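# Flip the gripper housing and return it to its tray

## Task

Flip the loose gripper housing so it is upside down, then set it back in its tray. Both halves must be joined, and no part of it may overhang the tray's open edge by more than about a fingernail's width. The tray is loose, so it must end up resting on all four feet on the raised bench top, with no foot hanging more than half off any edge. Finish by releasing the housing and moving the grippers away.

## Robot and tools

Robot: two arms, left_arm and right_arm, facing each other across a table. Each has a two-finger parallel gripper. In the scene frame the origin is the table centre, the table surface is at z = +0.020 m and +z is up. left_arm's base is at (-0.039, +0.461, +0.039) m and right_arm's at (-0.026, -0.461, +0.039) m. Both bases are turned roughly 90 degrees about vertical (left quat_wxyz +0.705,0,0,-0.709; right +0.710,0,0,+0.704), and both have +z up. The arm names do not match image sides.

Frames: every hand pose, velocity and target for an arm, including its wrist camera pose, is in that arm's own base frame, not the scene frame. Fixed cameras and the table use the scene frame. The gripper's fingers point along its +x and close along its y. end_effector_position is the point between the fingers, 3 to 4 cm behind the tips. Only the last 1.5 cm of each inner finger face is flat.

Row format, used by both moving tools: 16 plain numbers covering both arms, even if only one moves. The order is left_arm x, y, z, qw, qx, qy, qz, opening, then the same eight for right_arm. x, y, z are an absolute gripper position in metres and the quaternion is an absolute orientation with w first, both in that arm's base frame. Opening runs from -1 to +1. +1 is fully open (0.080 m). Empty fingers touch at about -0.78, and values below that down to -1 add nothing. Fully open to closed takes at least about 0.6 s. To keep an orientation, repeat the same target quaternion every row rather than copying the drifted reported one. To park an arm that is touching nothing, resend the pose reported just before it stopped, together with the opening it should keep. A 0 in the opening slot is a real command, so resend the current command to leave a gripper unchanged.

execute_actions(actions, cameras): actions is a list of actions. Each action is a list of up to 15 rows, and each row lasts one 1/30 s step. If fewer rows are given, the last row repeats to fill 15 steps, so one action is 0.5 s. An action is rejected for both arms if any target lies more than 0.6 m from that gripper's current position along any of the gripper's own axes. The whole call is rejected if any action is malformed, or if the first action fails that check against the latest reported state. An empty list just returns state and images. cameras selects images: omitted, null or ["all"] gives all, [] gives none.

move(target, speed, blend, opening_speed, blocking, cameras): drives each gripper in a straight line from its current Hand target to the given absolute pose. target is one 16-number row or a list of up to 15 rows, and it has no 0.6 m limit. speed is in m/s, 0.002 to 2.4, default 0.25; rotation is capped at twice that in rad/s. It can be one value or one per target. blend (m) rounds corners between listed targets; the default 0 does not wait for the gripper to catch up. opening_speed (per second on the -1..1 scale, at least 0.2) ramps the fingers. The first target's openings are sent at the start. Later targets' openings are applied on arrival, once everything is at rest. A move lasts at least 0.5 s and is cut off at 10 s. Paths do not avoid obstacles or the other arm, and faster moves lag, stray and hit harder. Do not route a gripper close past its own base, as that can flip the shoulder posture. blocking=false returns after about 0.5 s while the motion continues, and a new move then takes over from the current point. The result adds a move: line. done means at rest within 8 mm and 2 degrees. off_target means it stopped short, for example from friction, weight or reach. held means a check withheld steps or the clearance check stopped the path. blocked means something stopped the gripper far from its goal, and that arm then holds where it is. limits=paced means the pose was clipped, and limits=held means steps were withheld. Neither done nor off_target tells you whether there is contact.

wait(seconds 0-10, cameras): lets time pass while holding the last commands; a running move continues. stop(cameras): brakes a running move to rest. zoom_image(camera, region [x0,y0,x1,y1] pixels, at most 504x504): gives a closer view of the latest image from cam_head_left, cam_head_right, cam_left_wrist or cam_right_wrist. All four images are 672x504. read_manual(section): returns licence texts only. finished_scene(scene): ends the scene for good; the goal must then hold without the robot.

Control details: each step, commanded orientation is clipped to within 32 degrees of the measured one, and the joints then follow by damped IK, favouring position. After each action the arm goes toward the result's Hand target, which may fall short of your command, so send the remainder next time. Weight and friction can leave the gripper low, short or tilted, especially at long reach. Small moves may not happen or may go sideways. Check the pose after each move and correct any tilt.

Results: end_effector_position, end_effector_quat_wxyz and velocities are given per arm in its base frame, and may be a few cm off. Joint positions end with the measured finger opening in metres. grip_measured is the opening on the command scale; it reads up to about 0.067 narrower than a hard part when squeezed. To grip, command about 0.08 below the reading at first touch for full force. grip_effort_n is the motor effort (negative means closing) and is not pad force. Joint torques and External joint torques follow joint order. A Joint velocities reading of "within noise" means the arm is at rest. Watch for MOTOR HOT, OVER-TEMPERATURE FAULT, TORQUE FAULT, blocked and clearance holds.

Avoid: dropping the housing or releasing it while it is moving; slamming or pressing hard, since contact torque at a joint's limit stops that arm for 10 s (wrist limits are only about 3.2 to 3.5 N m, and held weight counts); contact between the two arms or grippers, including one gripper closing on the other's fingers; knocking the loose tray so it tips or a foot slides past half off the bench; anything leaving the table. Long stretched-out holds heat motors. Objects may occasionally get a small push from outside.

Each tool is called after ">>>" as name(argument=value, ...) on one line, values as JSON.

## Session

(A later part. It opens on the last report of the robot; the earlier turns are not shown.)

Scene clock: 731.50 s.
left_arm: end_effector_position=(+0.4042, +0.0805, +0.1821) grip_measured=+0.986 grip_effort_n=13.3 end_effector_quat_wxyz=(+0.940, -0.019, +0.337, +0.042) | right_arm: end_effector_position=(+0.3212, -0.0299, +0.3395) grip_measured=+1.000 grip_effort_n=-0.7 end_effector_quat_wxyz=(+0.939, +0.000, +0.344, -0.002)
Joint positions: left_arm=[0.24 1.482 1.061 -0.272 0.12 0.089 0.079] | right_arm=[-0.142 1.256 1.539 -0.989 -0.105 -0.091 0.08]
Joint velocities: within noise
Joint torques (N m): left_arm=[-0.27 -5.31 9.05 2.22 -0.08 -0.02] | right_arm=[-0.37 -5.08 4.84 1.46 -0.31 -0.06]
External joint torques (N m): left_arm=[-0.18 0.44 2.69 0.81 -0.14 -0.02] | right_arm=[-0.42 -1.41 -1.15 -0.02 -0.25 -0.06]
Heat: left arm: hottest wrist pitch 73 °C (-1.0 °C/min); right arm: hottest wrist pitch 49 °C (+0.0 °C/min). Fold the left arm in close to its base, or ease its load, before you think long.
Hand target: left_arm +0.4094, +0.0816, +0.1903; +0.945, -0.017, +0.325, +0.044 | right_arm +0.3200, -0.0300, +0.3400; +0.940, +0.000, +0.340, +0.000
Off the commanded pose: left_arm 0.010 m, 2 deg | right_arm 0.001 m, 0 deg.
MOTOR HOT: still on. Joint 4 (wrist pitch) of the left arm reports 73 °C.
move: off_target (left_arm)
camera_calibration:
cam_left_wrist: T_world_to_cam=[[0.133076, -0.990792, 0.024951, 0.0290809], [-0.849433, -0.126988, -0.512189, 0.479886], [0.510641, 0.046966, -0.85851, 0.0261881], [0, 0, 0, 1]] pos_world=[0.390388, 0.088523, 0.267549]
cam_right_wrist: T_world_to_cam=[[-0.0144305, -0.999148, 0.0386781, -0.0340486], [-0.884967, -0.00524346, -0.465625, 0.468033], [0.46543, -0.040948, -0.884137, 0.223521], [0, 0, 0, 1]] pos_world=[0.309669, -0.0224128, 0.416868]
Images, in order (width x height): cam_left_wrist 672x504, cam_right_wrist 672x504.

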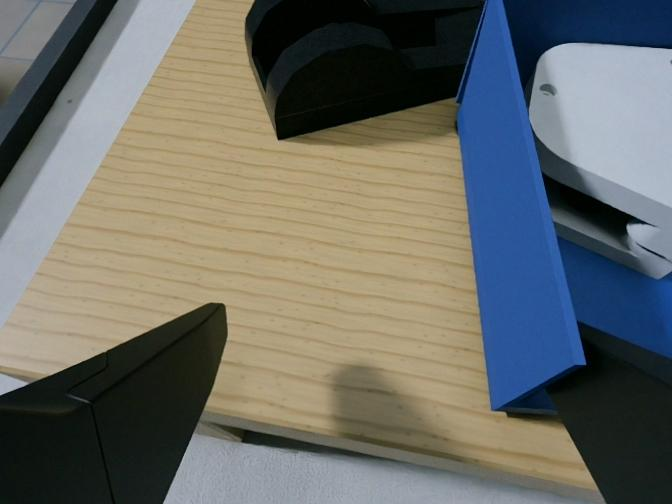

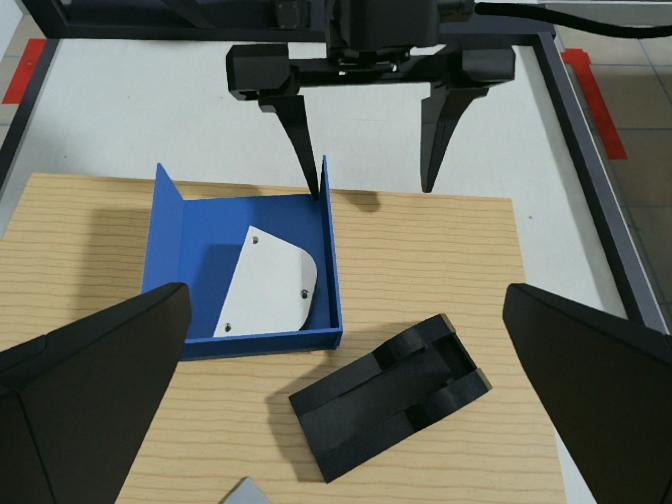

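>>> move(target=[[0.466,0.0845,0.188,0.9446,-0.0142,0.3253,0.0412,1,0.32,-0.03,0.34,0.94,0,0.34,0,1],[0.468,0.072,0.187,0.9446,-0.0142,0.3253,0.0412,1,0.32,-0.03,0.34,0.94,0,0.34,0,1]], speed=[0.08,0.05], cameras=["cam_right_wrist","cam_left_wrist"])

>>> zoom_image(camera="cam_right_wrist", region=[150, 120, 370, 340])

Scene clock: 742.60 s.
left_arm: end_effector_position=(+0.4626, +0.0709, +0.1792) grip_measured=+0.986 grip_effort_n=13.3 end_effector_quat_wxyz=(+0.941, -0.015, +0.336, +0.038) | right_arm: end_effector_position=(+0.3212, -0.0299, +0.3395) grip_measured=+1.000 grip_effort_n=-0.2 end_effector_quat_wxyz=(+0.939, +0.000, +0.344, -0.002)
Joint positions: left_arm=[0.176 1.693 1.262 -0.258 0.074 0.056 0.079] | right_arm=[-0.142 1.256 1.539 -0.989 -0.105 -0.091 0.08]
Joint velocities: within noise
Joint torques (N m): left_arm=[-0.16 -6.83 9.11 2.24 -0.13 -0.02] | right_arm=[-0.37 -5.08 4.84 1.46 -0.31 -0.06]
External joint torques (N m): left_arm=[-0.1 0.5 2.72 0.81 -0.17 -0.03] | right_arm=[-0.43 -1.41 -1.16 -0.02 -0.25 -0.06]
Heat: left arm: hottest wrist pitch 72 °C (-1.0 °C/min); right arm: hottest wrist pitch 49 °C (+0.0 °C/min). Fold the left arm in close to its base, or ease its load, before you think long.
Hand target: left_arm +0.4680, +0.0720, +0.1870; +0.945, -0.014, +0.325, +0.041 | right_arm +0.3200, -0.0300, +0.3400; +0.940, +0.000, +0.340, +0.000
Off the commanded pose: left_arm 0.010 m, 1 deg | right_arm 0.001 m, 0 deg.
MOTOR HOT: still on. Joint 4 (wrist pitch) of the left arm reports 72 °C.
move: off_target (left_arm)
camera_calibration:
cam_left_wrist: T_world_to_cam=[[0.124609, -0.992002, 0.0201345, 0.01673], [-0.850256, -0.117219, -0.513152, 0.526605], [0.511408, 0.0468237, -0.858062, -0.00610837], [0, 0, 0, 1]] pos_world=[0.448788, 0.0786103, 0.26465]
cam_right_wrist: T_world_to_cam=[[-0.0144305, -0.999148, 0.0386781, -0.0340486], [-0.884967, -0.00524346, -0.465625, 0.468033], [0.46543, -0.040948, -0.884137, 0.223521], [0, 0, 0, 1]] pos_world=[0.309669, -0.0224128, 0.416868]
Images, in order (width x height): cam_left_wrist 672x504, cam_right_wrist 672x504.

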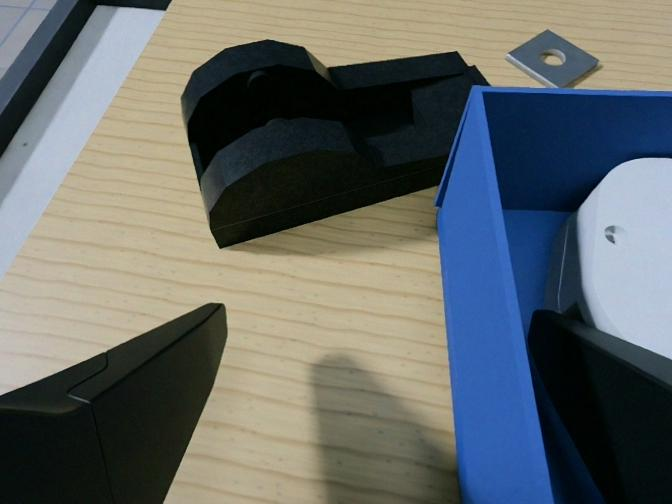

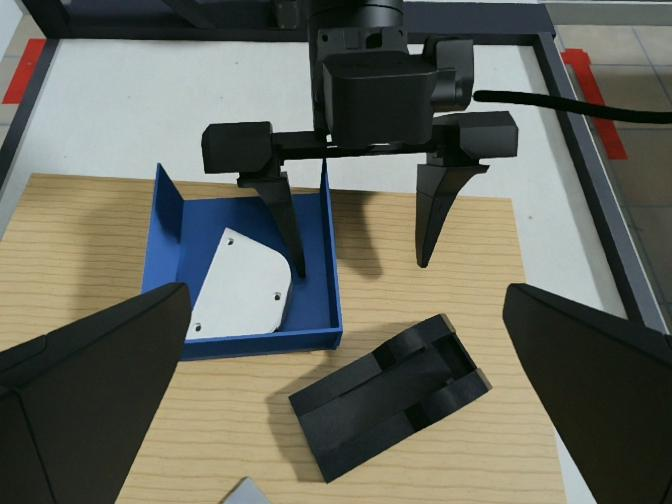

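Scaled by 2.291 from the camera's 672x504 image, which has a finer 960x720 frame.

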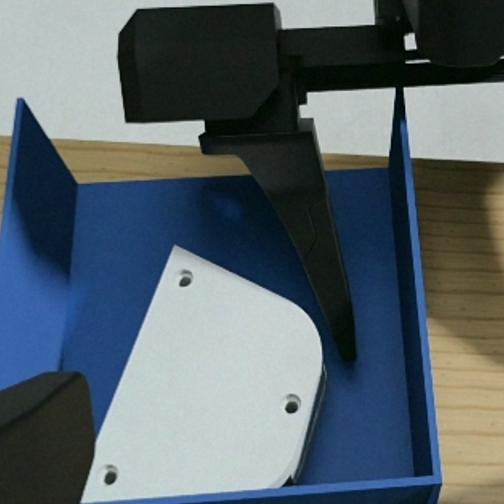

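>>> move(target=[[0.468,0.078,0.189,0.9446,-0.0142,0.3253,0.0412,1,0.32,-0.03,0.34,0.94,0,0.34,0,1],[0.37,0.075,0.205,0.9446,-0.0142,0.3253,0.0412,1,0.32,-0.03,0.34,0.94,0,0.34,0,1],[0.22,0.05,0.25,0.819,0,0.574,0,1,0.36,0.02,0.30,0.819,0.06,0.563,-0.06,1]], speed=[0.08,0.2,0.25])

>>> zoom_image(camera="cam_right_wrist", region=[120, 150, 460, 430])

Scene clock: 785.33 s.
left_arm: end_effector_position=(+0.2202, +0.0477, +0.2466) grip_measured=+0.986 grip_effort_n=13.3 end_effector_quat_wxyz=(+0.814, -0.004, +0.581, -0.003) | right_arm: end_effector_position=(+0.3577, +0.0205, +0.3003) grip_measured=+1.000 grip_effort_n=-0.2 end_effector_quat_wxyz=(+0.821, +0.061, +0.565, -0.055)
Joint positions: left_arm=[0.28 1.209 1.389 -1.433 0.1 0.264 0.079] | right_arm=[0.078 1.772 2.13 -1.568 0.048 0.236 0.08]
Joint velocities: within noise
Joint torques (N m): left_arm=[0.2 -3.25 7.82 0.49 -0.13 0.13] | right_arm=[0.27 -6.21 6.26 0.23 0.21 0.15]
External joint torques (N m): left_arm=[0.25 -0.36 2.44 -0.31 -0.2 0.12] | right_arm=[0.2 0.56 0.98 -0.69 0.18 0.16]
Heat: left arm: hottest wrist pitch 73 °C (-1.0 °C/min); right arm: hottest wrist pitch 49 °C (+0.0 °C/min). Fold the left arm in close to its base, or ease its load, before you think long.
Hand target: left_arm +0.2201, +0.0493, +0.2526; +0.819, +0.001, +0.574, +0.001 | right_arm +0.3595, +0.0209, +0.3006; +0.821, +0.061, +0.565, -0.057
Off the commanded pose: left_arm 0.004 m, 1 deg | right_arm 0.002 m, 1 deg.
MOTOR HOT: still on. Joint 4 (wrist pitch) of the left arm reports 73 °C.
move: done
camera_calibration:
cam_left_wrist: T_world_to_cam=[[0.0434566, -0.999052, 0.00256312, 0.0451121], [-0.998974, -0.0434202, 0.0128769, 0.25192], [-0.0127534, -0.00312008, -0.999914, 0.329618], [0, 0, 0, 1]] pos_world=[0.253904, 0.0570362, 0.32623]
cam_right_wrist: T_world_to_cam=[[-0.151309, -0.988487, -0.000313557, 0.0788503], [-0.988246, 0.151265, 0.0221011, 0.369631], [-0.0217992, 0.00365396, -0.999756, 0.382094], [0, 0, 0, 1]] pos_world=[0.385546, 0.0206341, 0.373856]

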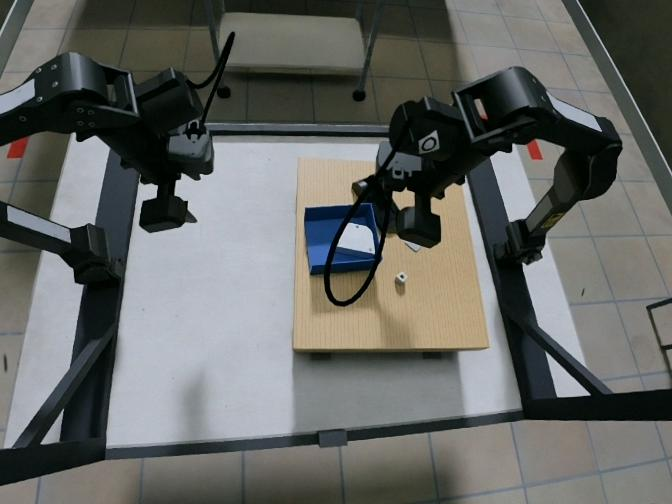

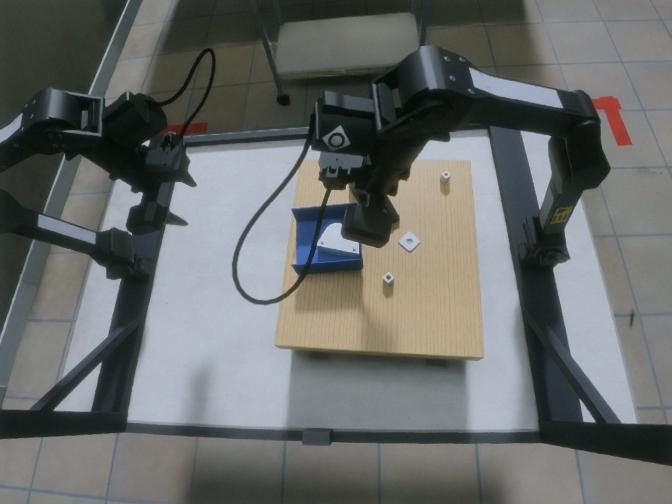

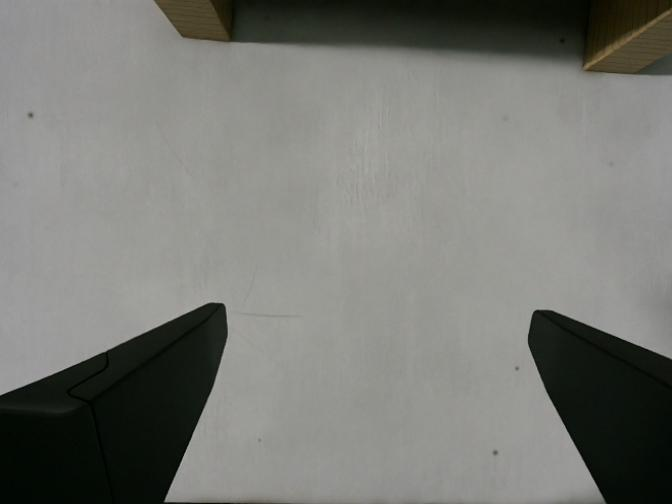

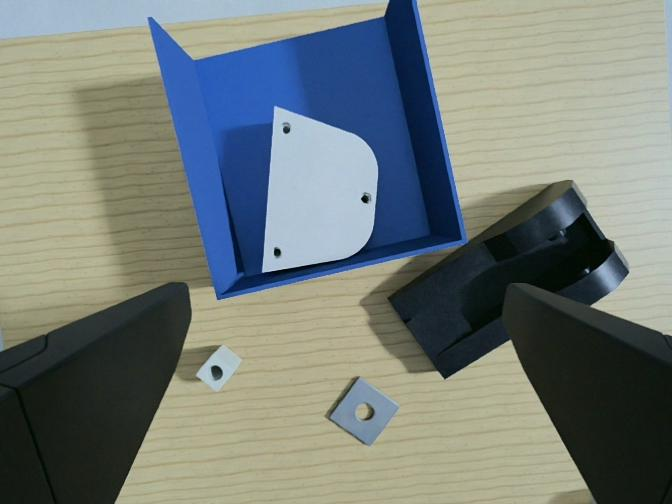

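Scaled by 1.482 from the camera's 672x504 image, which has a finer 960x720 frame.

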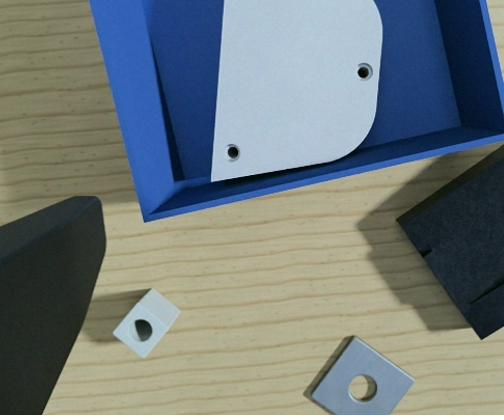

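>>> move(target=[[0.22,0.05,0.25,0.819,0,0.574,0,1,0.4078,0.0234,0.25,0.7613,0.0717,0.6388,-0.0854,0.69],[0.22,0.05,0.25,0.819,0,0.574,0,1,0.4078,0.0234,0.215,0.7613,0.0717,0.6388,-0.0854,0.69]], speed=[0.2,0.08])

>>> zoom_image(camera="cam_head_right", region=[270, 170, 420, 300])

Scene clock: 807.23 s.
left_arm: end_effector_position=(+0.2200, +0.0487, +0.2466) grip_measured=+0.986 grip_effort_n=13.7 end_effector_quat_wxyz=(+0.814, -0.003, +0.581, -0.003) | right_arm: end_effector_position=(+0.4069, +0.0244, +0.2168) grip_measured=+0.694 grip_effort_n=-19.8 end_effector_quat_wxyz=(+0.762, +0.071, +0.638, -0.082)
Joint positions: left_arm=[0.285 1.209 1.389 -1.433 0.1 0.268 0.079] | right_arm=[0.078 2.023 2.152 -1.529 0.048 0.291 0.066]
Joint velocities: within noise
Joint torques (N m): left_arm=[0.16 -3.7 6.3 1.17 0.01 0.12] | right_arm=[-0.16 -9.53 4.27 0.54 0.1 0.15]
External joint torques (N m): left_arm=[0.21 -0.72 0.89 0.38 -0.07 0.11] | right_arm=[-0.32 -0.6 -1.32 -0.08 0.06 0.15]
Heat: left arm: hottest wrist pitch 66 °C (-6.1 °C/min); right arm: hottest wrist pitch 45 °C (-4.1 °C/min). Fold the left arm in close to its base, or ease its load, before you think long.
Hand target: left_arm +0.2200, +0.0497, +0.2499; +0.819, +0.000, +0.574, +0.000 | right_arm +0.4069, +0.0231, +0.2145; +0.761, +0.072, +0.639, -0.085
Off the commanded pose: left_arm 0.004 m, 1 deg | right_arm 0.002 m, 0 deg.
MOTOR HOT: still on. Joint 4 (wrist pitch) of the left arm reports 66 °C.
move: done
camera_calibration:
cam_left_wrist: T_world_to_cam=[[0.0437159, -0.999043, 0.001062, 0.046443], [-0.998964, -0.043699, 0.0127075, 0.251828], [-0.0126489, -0.00161641, -0.999919, 0.329506], [0, 0, 0, 1]] pos_world=[0.253704, 0.0579358, 0.32623]
cam_right_wrist: T_world_to_cam=[[-0.200744, -0.979073, 0.0334477, 0.102557], [-0.956983, 0.203287, 0.207022, 0.365405], [-0.209489, 0.00954961, -0.977764, 0.371107], [0, 0, 0, 1]] pos_world=[0.448017, 0.0225845, 0.283778]

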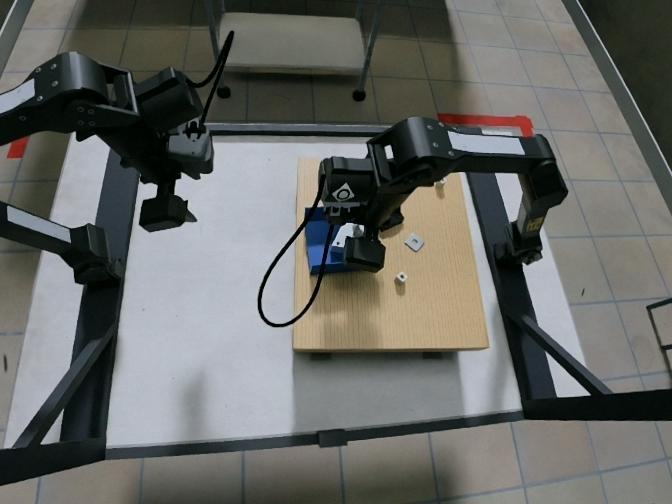

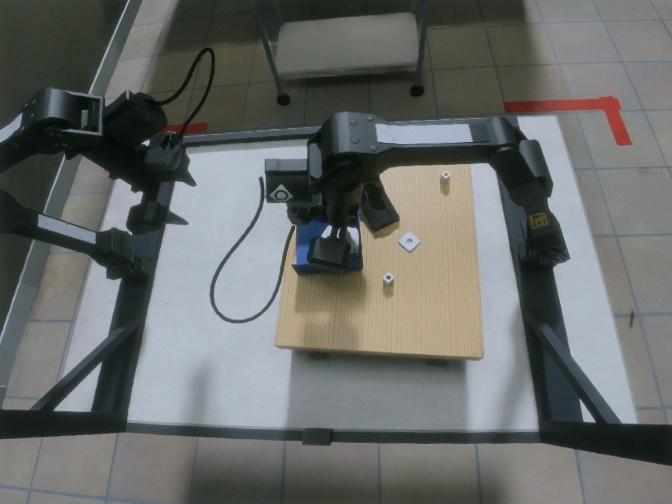

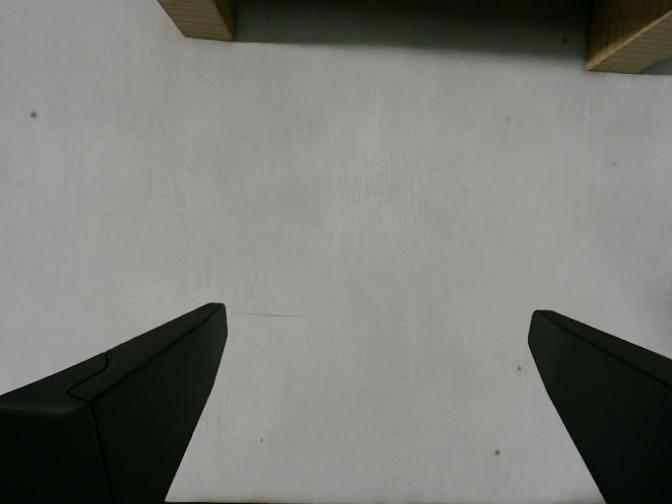

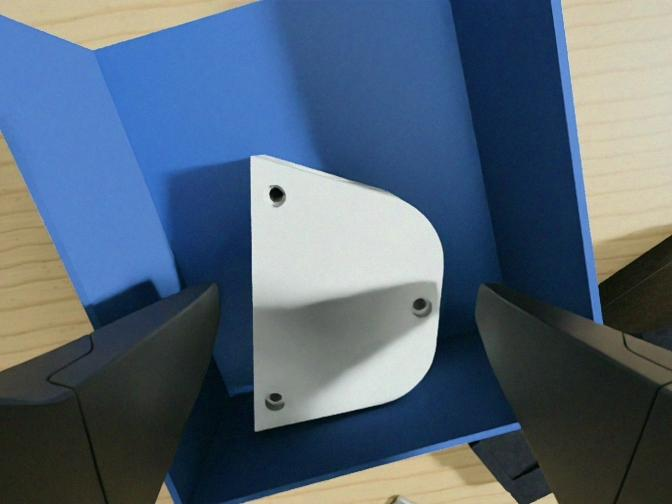

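Scaled by 3.360 from the camera's 672x504 image, which has a finer 960x720 frame.

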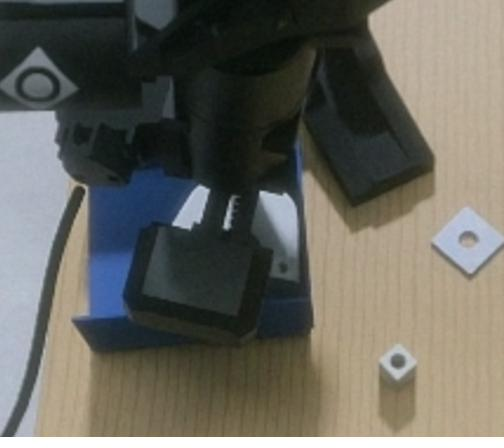

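>>> move(target=[[0.22,0.05,0.25,0.819,0,0.574,0,1,0.4078,0.0230,0.1845,0.7613,0.0717,0.6388,-0.0854,0.69]], speed=0.05, cameras=["cam_right_wrist","cam_head_right"])

Scene clock: 819.80 s.
left_arm: end_effector_position=(+0.2199, +0.0491, +0.2466) grip_measured=+0.986 grip_effort_n=13.3 end_effector_quat_wxyz=(+0.814, -0.004, +0.581, -0.002) | right_arm: end_effector_position=(+0.4098, +0.0219, +0.1835) grip_measured=+0.694 grip_effort_n=-18.4 end_effector_quat_wxyz=(+0.761, +0.068, +0.639, -0.087)
Joint positions: left_arm=[0.286 1.209 1.389 -1.433 0.1 0.268 0.079] | right_arm=[0.075 1.993 1.969 -1.382 0.057 0.291 0.066]
Joint velocities: within noise
Joint torques (N m): left_arm=[0.14 -3.65 6.32 1.17 0 0.15] | right_arm=[0.06 -10.99 4.11 0.46 0.11 0.12]
External joint torques (N m): left_arm=[0.16 -0.71 0.88 0.36 -0.07 0.14] | right_arm=[0.04 -2.18 -1.64 -0.15 0.06 0.12]
Heat: left arm: hottest wrist pitch 65 °C (-8.0 °C/min); right arm: hottest shoulder 45 °C (+4.0 °C/min). Fold the left arm in close to its base, or ease its load, before you think long.
Hand target: left_arm +0.2200, +0.0501, +0.2500; +0.819, +0.000, +0.574, +0.000 | right_arm +0.4076, +0.0216, +0.1846; +0.762, +0.069, +0.638, -0.089
Off the commanded pose: left_arm 0.004 m, 1 deg | right_arm 0.002 m, 0 deg.
MOTOR HOT: still on. Joint 4 (wrist pitch) of the left arm reports 65 °C.
move: done
camera_calibration:
cam_right_wrist: T_world_to_cam=[[-0.205042, -0.977791, 0.0433991, 0.101786], [-0.955245, 0.20958, 0.208765, 0.374467], [-0.213224, 0.00134875, -0.977003, 0.340695], [0, 0, 0, 1]] pos_world=[0.451222, 0.0205853, 0.250267]
Images, in order (width x height): cam_head_right 672x504, cam_right_wrist 672x504.

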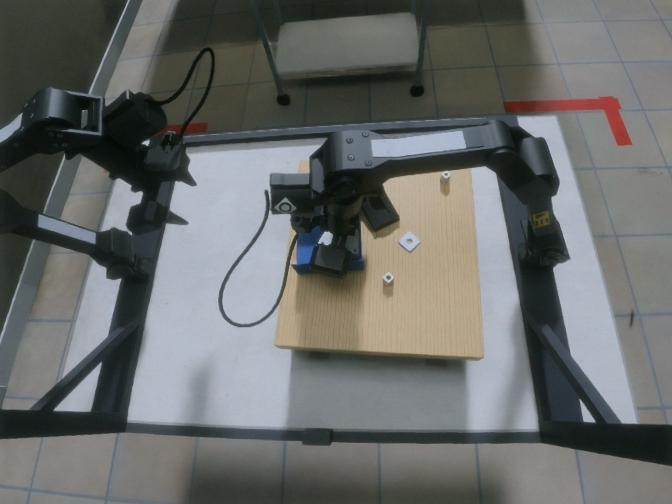

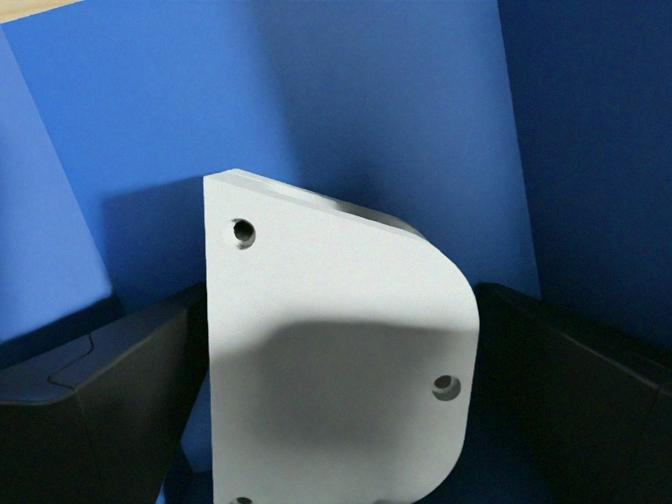

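>>> move(target=[[0.22,0.05,0.25,0.819,0,0.574,0,1,0.4078,0.0230,0.1845,0.7613,0.0717,0.6388,-0.0854,0.34]], speed=0.05, opening_speed=0.4, cameras=["cam_right_wrist"])

Scene clock: 827.63 s.
left_arm: end_effector_position=(+0.2199, +0.0491, +0.2466) grip_measured=+0.986 grip_effort_n=13.3 end_effector_quat_wxyz=(+0.814, -0.004, +0.581, -0.002) | right_arm: end_effector_position=(+0.4097, +0.0233, +0.1834) grip_measured=+0.361 grip_effort_n=-83.5 end_effector_quat_wxyz=(+0.761, +0.071, +0.640, -0.084)
Joint positions: left_arm=[0.286 1.209 1.389 -1.433 0.1 0.268 0.079] | right_arm=[0.075 1.993 1.969 -1.382 0.048 0.291 0.051]
Joint velocities: within noise
Joint torques (N m): left_arm=[0.1 -3.68 6.36 1.17 0 0.12] | right_arm=[0.09 -10.7 4.44 0.33 -0.21 0.13]
External joint torques (N m): left_arm=[0.14 -0.79 0.98 0.38 -0.07 0.12] | right_arm=[0.01 -1.79 -1.38 -0.29 -0.24 0.12]
Heat: left arm: hottest wrist pitch 65 °C (-9.1 °C/min); right arm: hottest shoulder 47 °C (+6.0 °C/min). Fold the left arm in close to its base, or ease its load, before you think long.
Hand target: left_arm +0.2200, +0.0500, +0.2500; +0.819, +0.000, +0.574, +0.000 | right_arm +0.4077, +0.0244, +0.1844; +0.761, +0.075, +0.640, -0.082
Off the commanded pose: left_arm 0.004 m, 1 deg | right_arm 0.002 m, 0 deg.
MOTOR HOT: still on. Joint 4 (wrist pitch) of the left arm reports 65 °C.
move: done
camera_calibration:
cam_right_wrist: T_world_to_cam=[[-0.203605, -0.978437, 0.034722, 0.104183], [-0.955399, 0.20631, 0.211303, 0.373707], [-0.21391, 0.00984903, -0.976804, 0.340658], [0, 0, 0, 1]] pos_world=[0.451122, 0.0214816, 0.250174]
Images, in order (width x height): cam_right_wrist 672x504.

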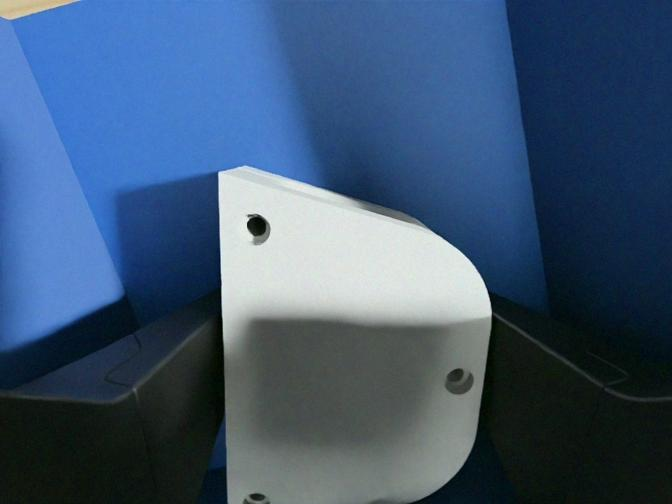

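>>> move(target=[[0.22,0.05,0.25,0.819,0,0.574,0,1,0.4078,0.0230,0.205,0.7613,0.0717,0.6388,-0.0854,0.3],[0.22,0.05,0.25,0.819,0,0.574,0,1,0.405,0.0230,0.24,0.7613,0.0717,0.6388,-0.0854,0.3]], speed=[0.04,0.08], cameras=["cam_right_wrist","cam_head_right"])

Scene clock: 869.47 s.
left_arm: end_effector_position=(+0.2199, +0.0491, +0.2466) grip_measured=+0.986 grip_effort_n=13.3 end_effector_quat_wxyz=(+0.814, -0.004, +0.581, -0.002) | right_arm: end_effector_position=(+0.4057, +0.0230, +0.2333) grip_measured=+0.361 grip_effort_n=-83.5 end_effector_quat_wxyz=(+0.770, +0.073, +0.628, -0.082)
Joint positions: left_arm=[0.286 1.209 1.389 -1.433 0.1 0.268 0.079] | right_arm=[0.075 2.022 2.216 -1.569 0.048 0.291 0.051]
Joint velocities: within noise
Joint torques (N m): left_arm=[0.14 -3.67 6.32 1.17 0.01 0.14] | right_arm=[0.14 -10.18 6.55 -0.05 0.14 0.07]
External joint torques (N m): left_arm=[0.18 -0.77 0.9 0.36 -0.07 0.13] | right_arm=[0.03 -1.51 1.13 -0.72 0.11 0.07]
Heat: left arm: hottest wrist pitch 63 °C (-3.0 °C/min); right arm: hottest shoulder 53 °C (+10.1 °C/min). Fold the left arm in close to its base, or ease its load, before you think long. Fold the right arm in close to its base, or ease its load, before you think long.
Hand target: left_arm +0.2200, +0.0500, +0.2500; +0.819, +0.000, +0.574, +0.000 | right_arm +0.4053, +0.0230, +0.2394; +0.775, +0.074, +0.622, -0.082
Off the commanded pose: left_arm 0.004 m, 1 deg | right_arm 0.007 m, 2 deg.
MOTOR HOT: joint 2 (shoulder) of the right arm reports 53 °C; the controller stops that arm at 95 °C. To cool a motor, set the load down, stop pushing, or move to a pose that needs little force.
MOTOR HOT: still on. Joint 4 (wrist pitch) of the left arm reports 63 °C.
joint sent to its limit (right arm) — joint 4 (wrist pitch), lower limit. The joint targets are off in orientation, not in position.
move: done
camera_calibration:
cam_right_wrist: T_world_to_cam=[[-0.204503, -0.978516, 0.02617, 0.103669], [-0.961434, 0.205812, 0.182446, 0.368647], [-0.183912, 0.0121501, -0.982868, 0.377749], [0, 0, 0, 1]] pos_world=[0.445104, 0.0209803, 0.301306]
Images, in order (width x height): cam_head_right 672x504, cam_right_wrist 672x504.

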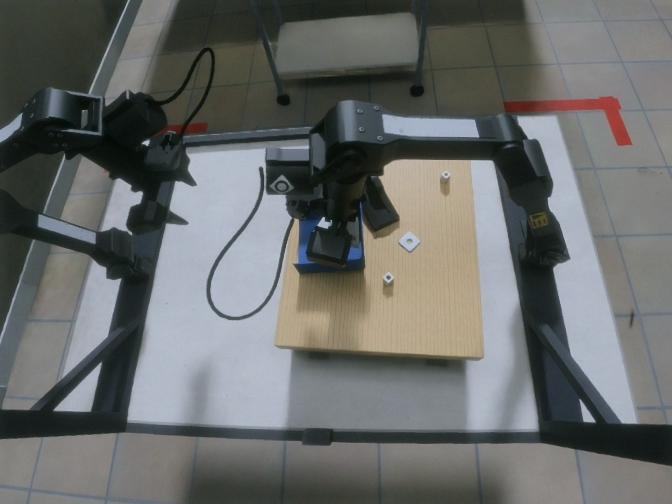

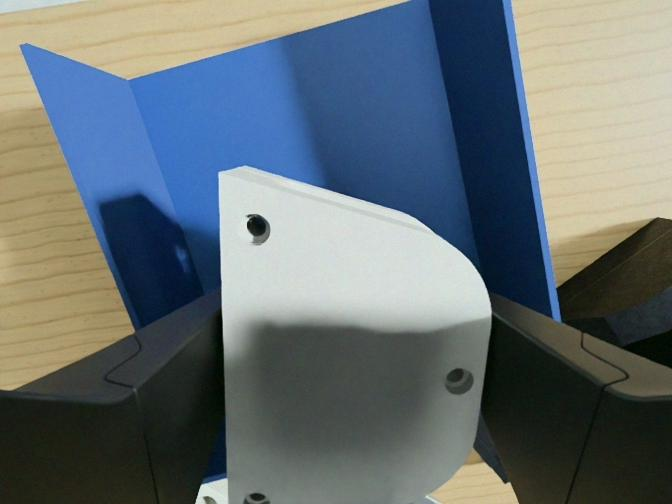

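>>> move(target=[[0.22,0.05,0.25,0.819,0,0.574,0,1,0.385,0.02,0.285,0.809,0,0.588,0,0.3],[0.36,-0.01,0.28,1,0,0,0,1,0.385,0.02,0.285,0.809,0,0.588,0,0.3]], speed=[0.1,0.2])

>>> zoom_image(camera="cam_left_wrist", region=[180, 100, 520, 400])

Scene clock: 886.87 s.
left_arm: end_effector_position=(+0.3618, -0.0108, +0.2803) grip_measured=+0.986 grip_effort_n=13.3 end_effector_quat_wxyz=(+1.000, -0.001, -0.001, -0.007) | right_arm: end_effector_position=(+0.3883, +0.0196, +0.2777) grip_measured=+0.361 grip_effort_n=-83.5 end_effector_quat_wxyz=(+0.809, -0.006, +0.587, -0.005)
Joint positions: left_arm=[-0.041 1.091 0.62 0.472 -0.026 -0.002 0.079] | right_arm=[0.064 1.905 2.217 -1.569 0.034 0.058 0.051]
Joint velocities: within noise
Joint torques (N m): left_arm=[-0.23 -2.69 6.01 2.51 -0.18 0.04] | right_arm=[-0.31 -10.14 5.96 0.11 -0.25 -0.08]
External joint torques (N m): left_arm=[-0.17 0.5 -0.46 0.93 -0.19 0.04] | right_arm=[-0.46 -2.37 0.64 -0.74 -0.26 -0.08]
Heat: left arm: hottest wrist pitch 64 °C (-1.0 °C/min); right arm: hottest shoulder 53 °C (+6.0 °C/min). Fold the left arm in close to its base, or ease its load, before you think long. Fold the right arm in close to its base, or ease its load, before you think long.
Hand target: left_arm +0.3618, -0.0108, +0.2774; +1.000, -0.001, +0.000, -0.006 | right_arm +0.3854, +0.0190, +0.2852; +0.815, -0.003, +0.580, -0.003
Off the commanded pose: left_arm 0.002 m, 1 deg | right_arm 0.008 m, 1 deg.
MOTOR HOT: still on. Joint 4 (wrist pitch) of the left arm reports 64 °C.
MOTOR HOT: still on. Joint 2 (shoulder) of the right arm reports 53 °C.
joint sent to its limit (right arm) — joint 4 (wrist pitch), lower limit. The joint targets still meet the commanded pose.
move: done
camera_calibration:
cam_left_wrist: T_world_to_cam=[[0.00708706, -0.999108, 0.0416174, -0.0173416], [-0.336678, -0.0415726, -0.940702, 0.418145], [0.941593, -0.00734484, -0.336672, -0.166328], [0, 0, 0, 1]] pos_world=[0.297516, -0.00116436, 0.338073]
cam_right_wrist: T_world_to_cam=[[0.00795434, -0.998572, 0.0528207, 0.00615705], [-0.997568, -0.00426601, 0.0695763, 0.393916], [-0.0692516, -0.0532457, -0.996177, 0.37875], [0, 0, 0, 1]] pos_world=[0.419138, 0.0279955, 0.34957]

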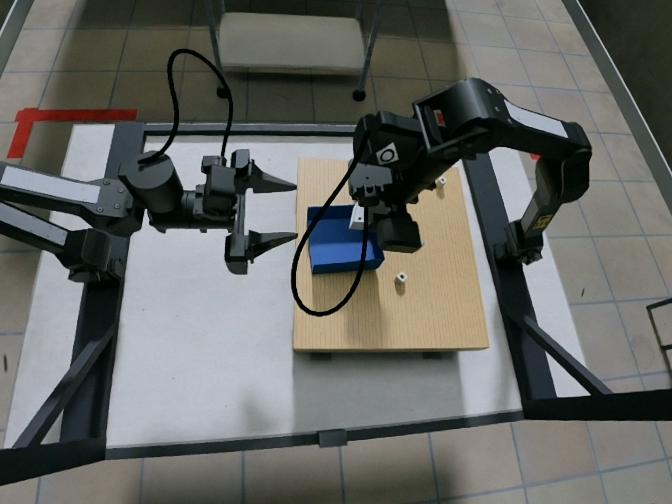

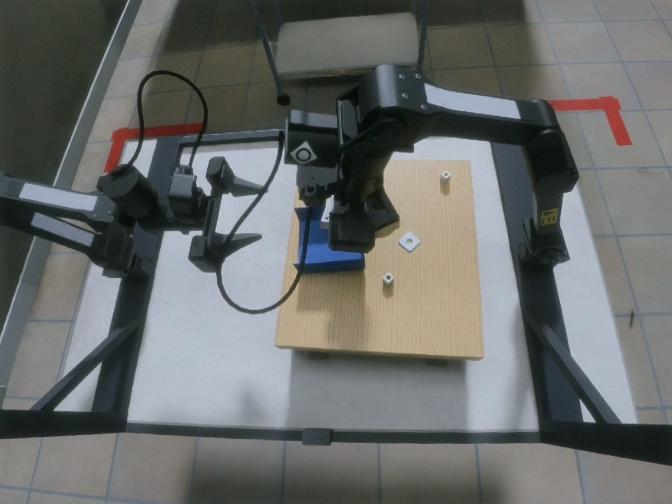

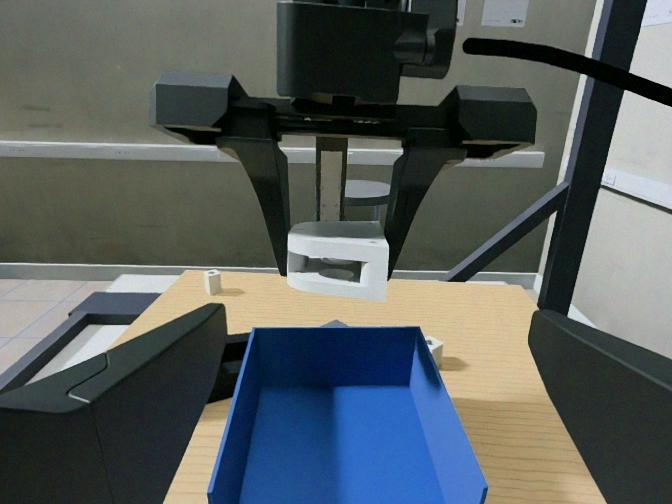

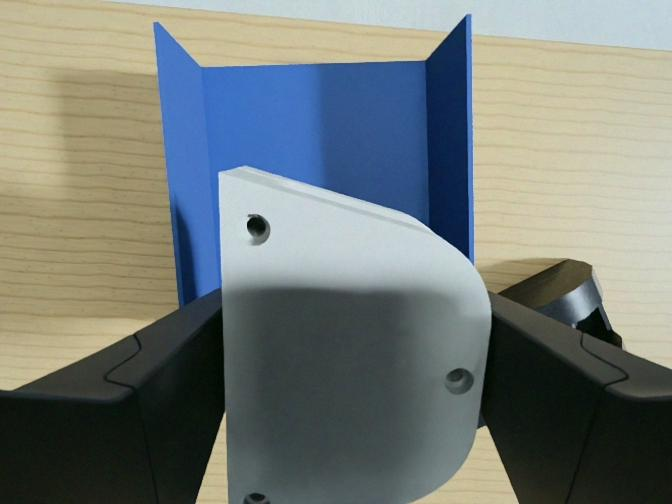

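Scaled by 1.482 from the camera's 672x504 image, which has a finer 960x720 frame.

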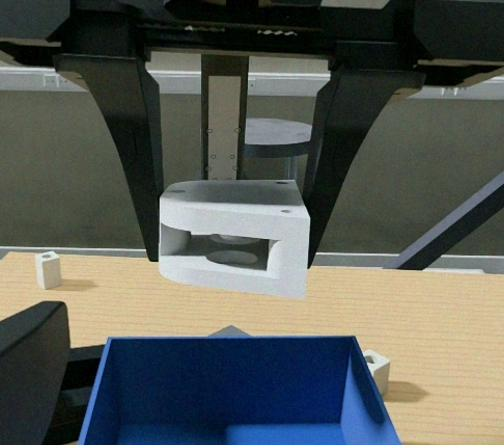

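>>> move(target=[[0.36,-0.011,0.285,0.7054,-0.7054,0.0494,0.0494,0.4,0.385,0.02,0.285,0.809,0,0.588,0,0.3],[0.425,-0.011,0.2695,0.7054,-0.7054,0.0494,0.0494,0.4,0.385,0.02,0.285,0.809,0,0.588,0,0.3]], speed=[0.3,0.15])

>>> zoom_image(camera="cam_left_wrist", region=[200, 50, 672, 504])

>>> zoom_image(camera="cam_head_left", region=[270, 130, 430, 290])

Scene clock: 926.20 s.
left_arm: end_effector_position=(+0.4215, -0.0104, +0.2590) grip_measured=+0.404 grip_effort_n=-20.7 end_effector_quat_wxyz=(+0.705, -0.704, +0.058, +0.061) | right_arm: end_effector_position=(+0.3882, +0.0204, +0.2777) grip_measured=+0.361 grip_effort_n=-83.5 end_effector_quat_wxyz=(+0.809, -0.002, +0.588, -0.002)
Joint positions: left_arm=[-0.041 1.354 0.849 0.337 -0.044 -1.576 0.053] | right_arm=[0.062 1.905 2.217 -1.569 0.025 0.058 0.051]
Joint velocities: within noise
Joint torques (N m): left_arm=[0.16 -4.46 9.2 2.54 0.18 0.03] | right_arm=[-0.32 -10.29 5.6 0.11 -0.26 -0.04]
External joint torques (N m): left_arm=[0.23 0.45 2.78 0.95 0.19 -0.01] | right_arm=[-0.5 -2.56 0.3 -0.74 -0.25 -0.04]
Heat: left arm: hottest wrist pitch 74 °C (+11.1 °C/min); right arm: hottest shoulder 55 °C (+2.0 °C/min). Fold the left arm in close to its base, or ease its load, before you think long. Fold the right arm in close to its base, or ease its load, before you think long.
Hand target: left_arm +0.4245, -0.0103, +0.2691; +0.705, -0.706, +0.049, +0.050 | right_arm +0.3850, +0.0197, +0.2846; +0.814, +0.000, +0.581, +0.000
Off the commanded pose: left_arm 0.011 m, 2 deg | right_arm 0.008 m, 0 deg.
MOTOR HOT: still on. Joint 4 (wrist pitch) of the left arm reports 74 °C.
MOTOR HOT: still on. Joint 2 (shoulder) of the right arm reports 55 °C.
joint sent to its limit (right arm) — joint 4 (wrist pitch), lower limit. The joint targets still meet the commanded pose.
move: off_target (left_arm)
camera_calibration:
cam_left_wrist: T_world_to_cam=[[0.187868, 0.0379591, 0.98146, -0.325272], [-0.321086, -0.941977, 0.0978935, 0.133293], [0.928229, -0.333525, -0.164779, -0.272042], [0, 0, 0, 1]] pos_world=[0.356424, 0.0471732, 0.261366]
cam_right_wrist: T_world_to_cam=[[0.0093599, -0.998983, 0.0440985, 0.00882304], [-0.997521, -0.00625245, 0.0700841, 0.393774], [-0.0697372, -0.0446452, -0.996566, 0.378865], [0, 0, 0, 1]] pos_world=[0.419137, 0.0281906, 0.349578]

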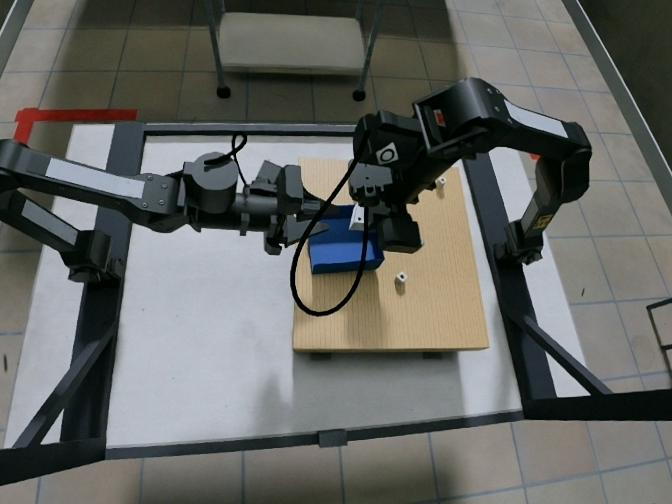

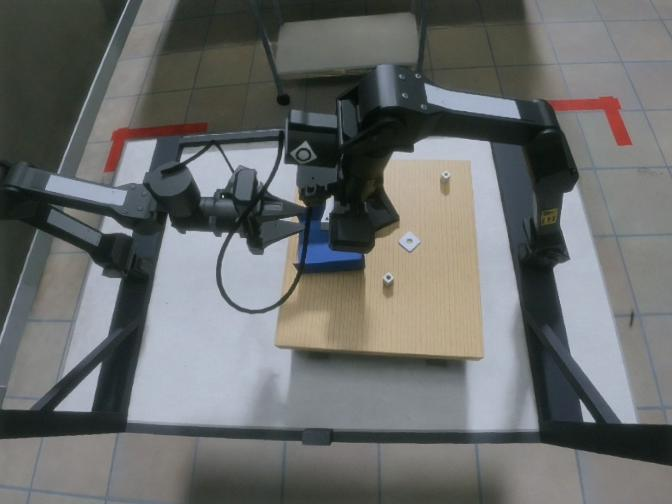

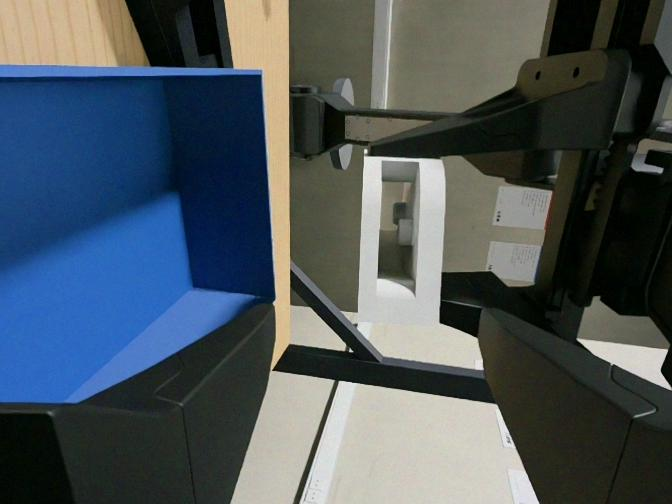

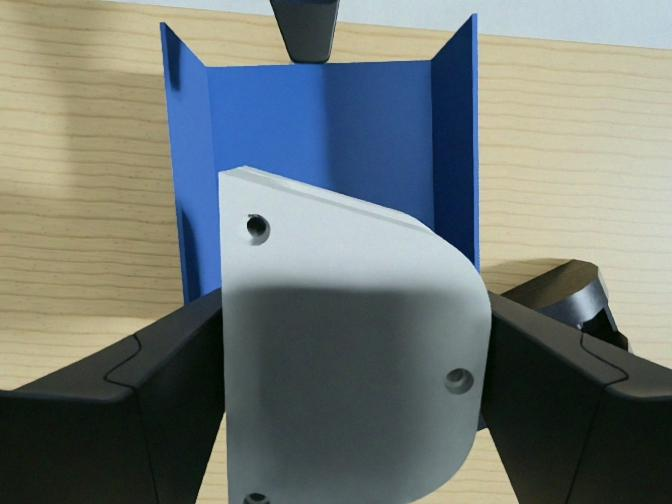

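Scaled by 1.068 from the camera's 672x504 image, which has a finer 960x720 frame.

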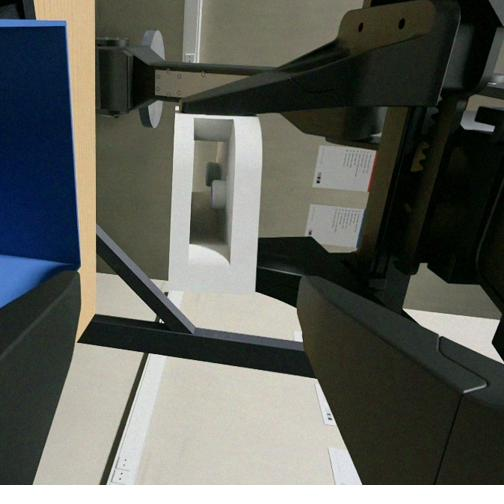

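Scaled by 3.150 from the camera's 672x504 image, which has a finer 960x720 frame.

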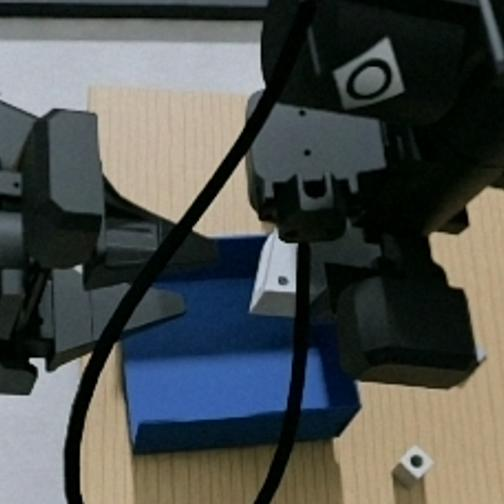

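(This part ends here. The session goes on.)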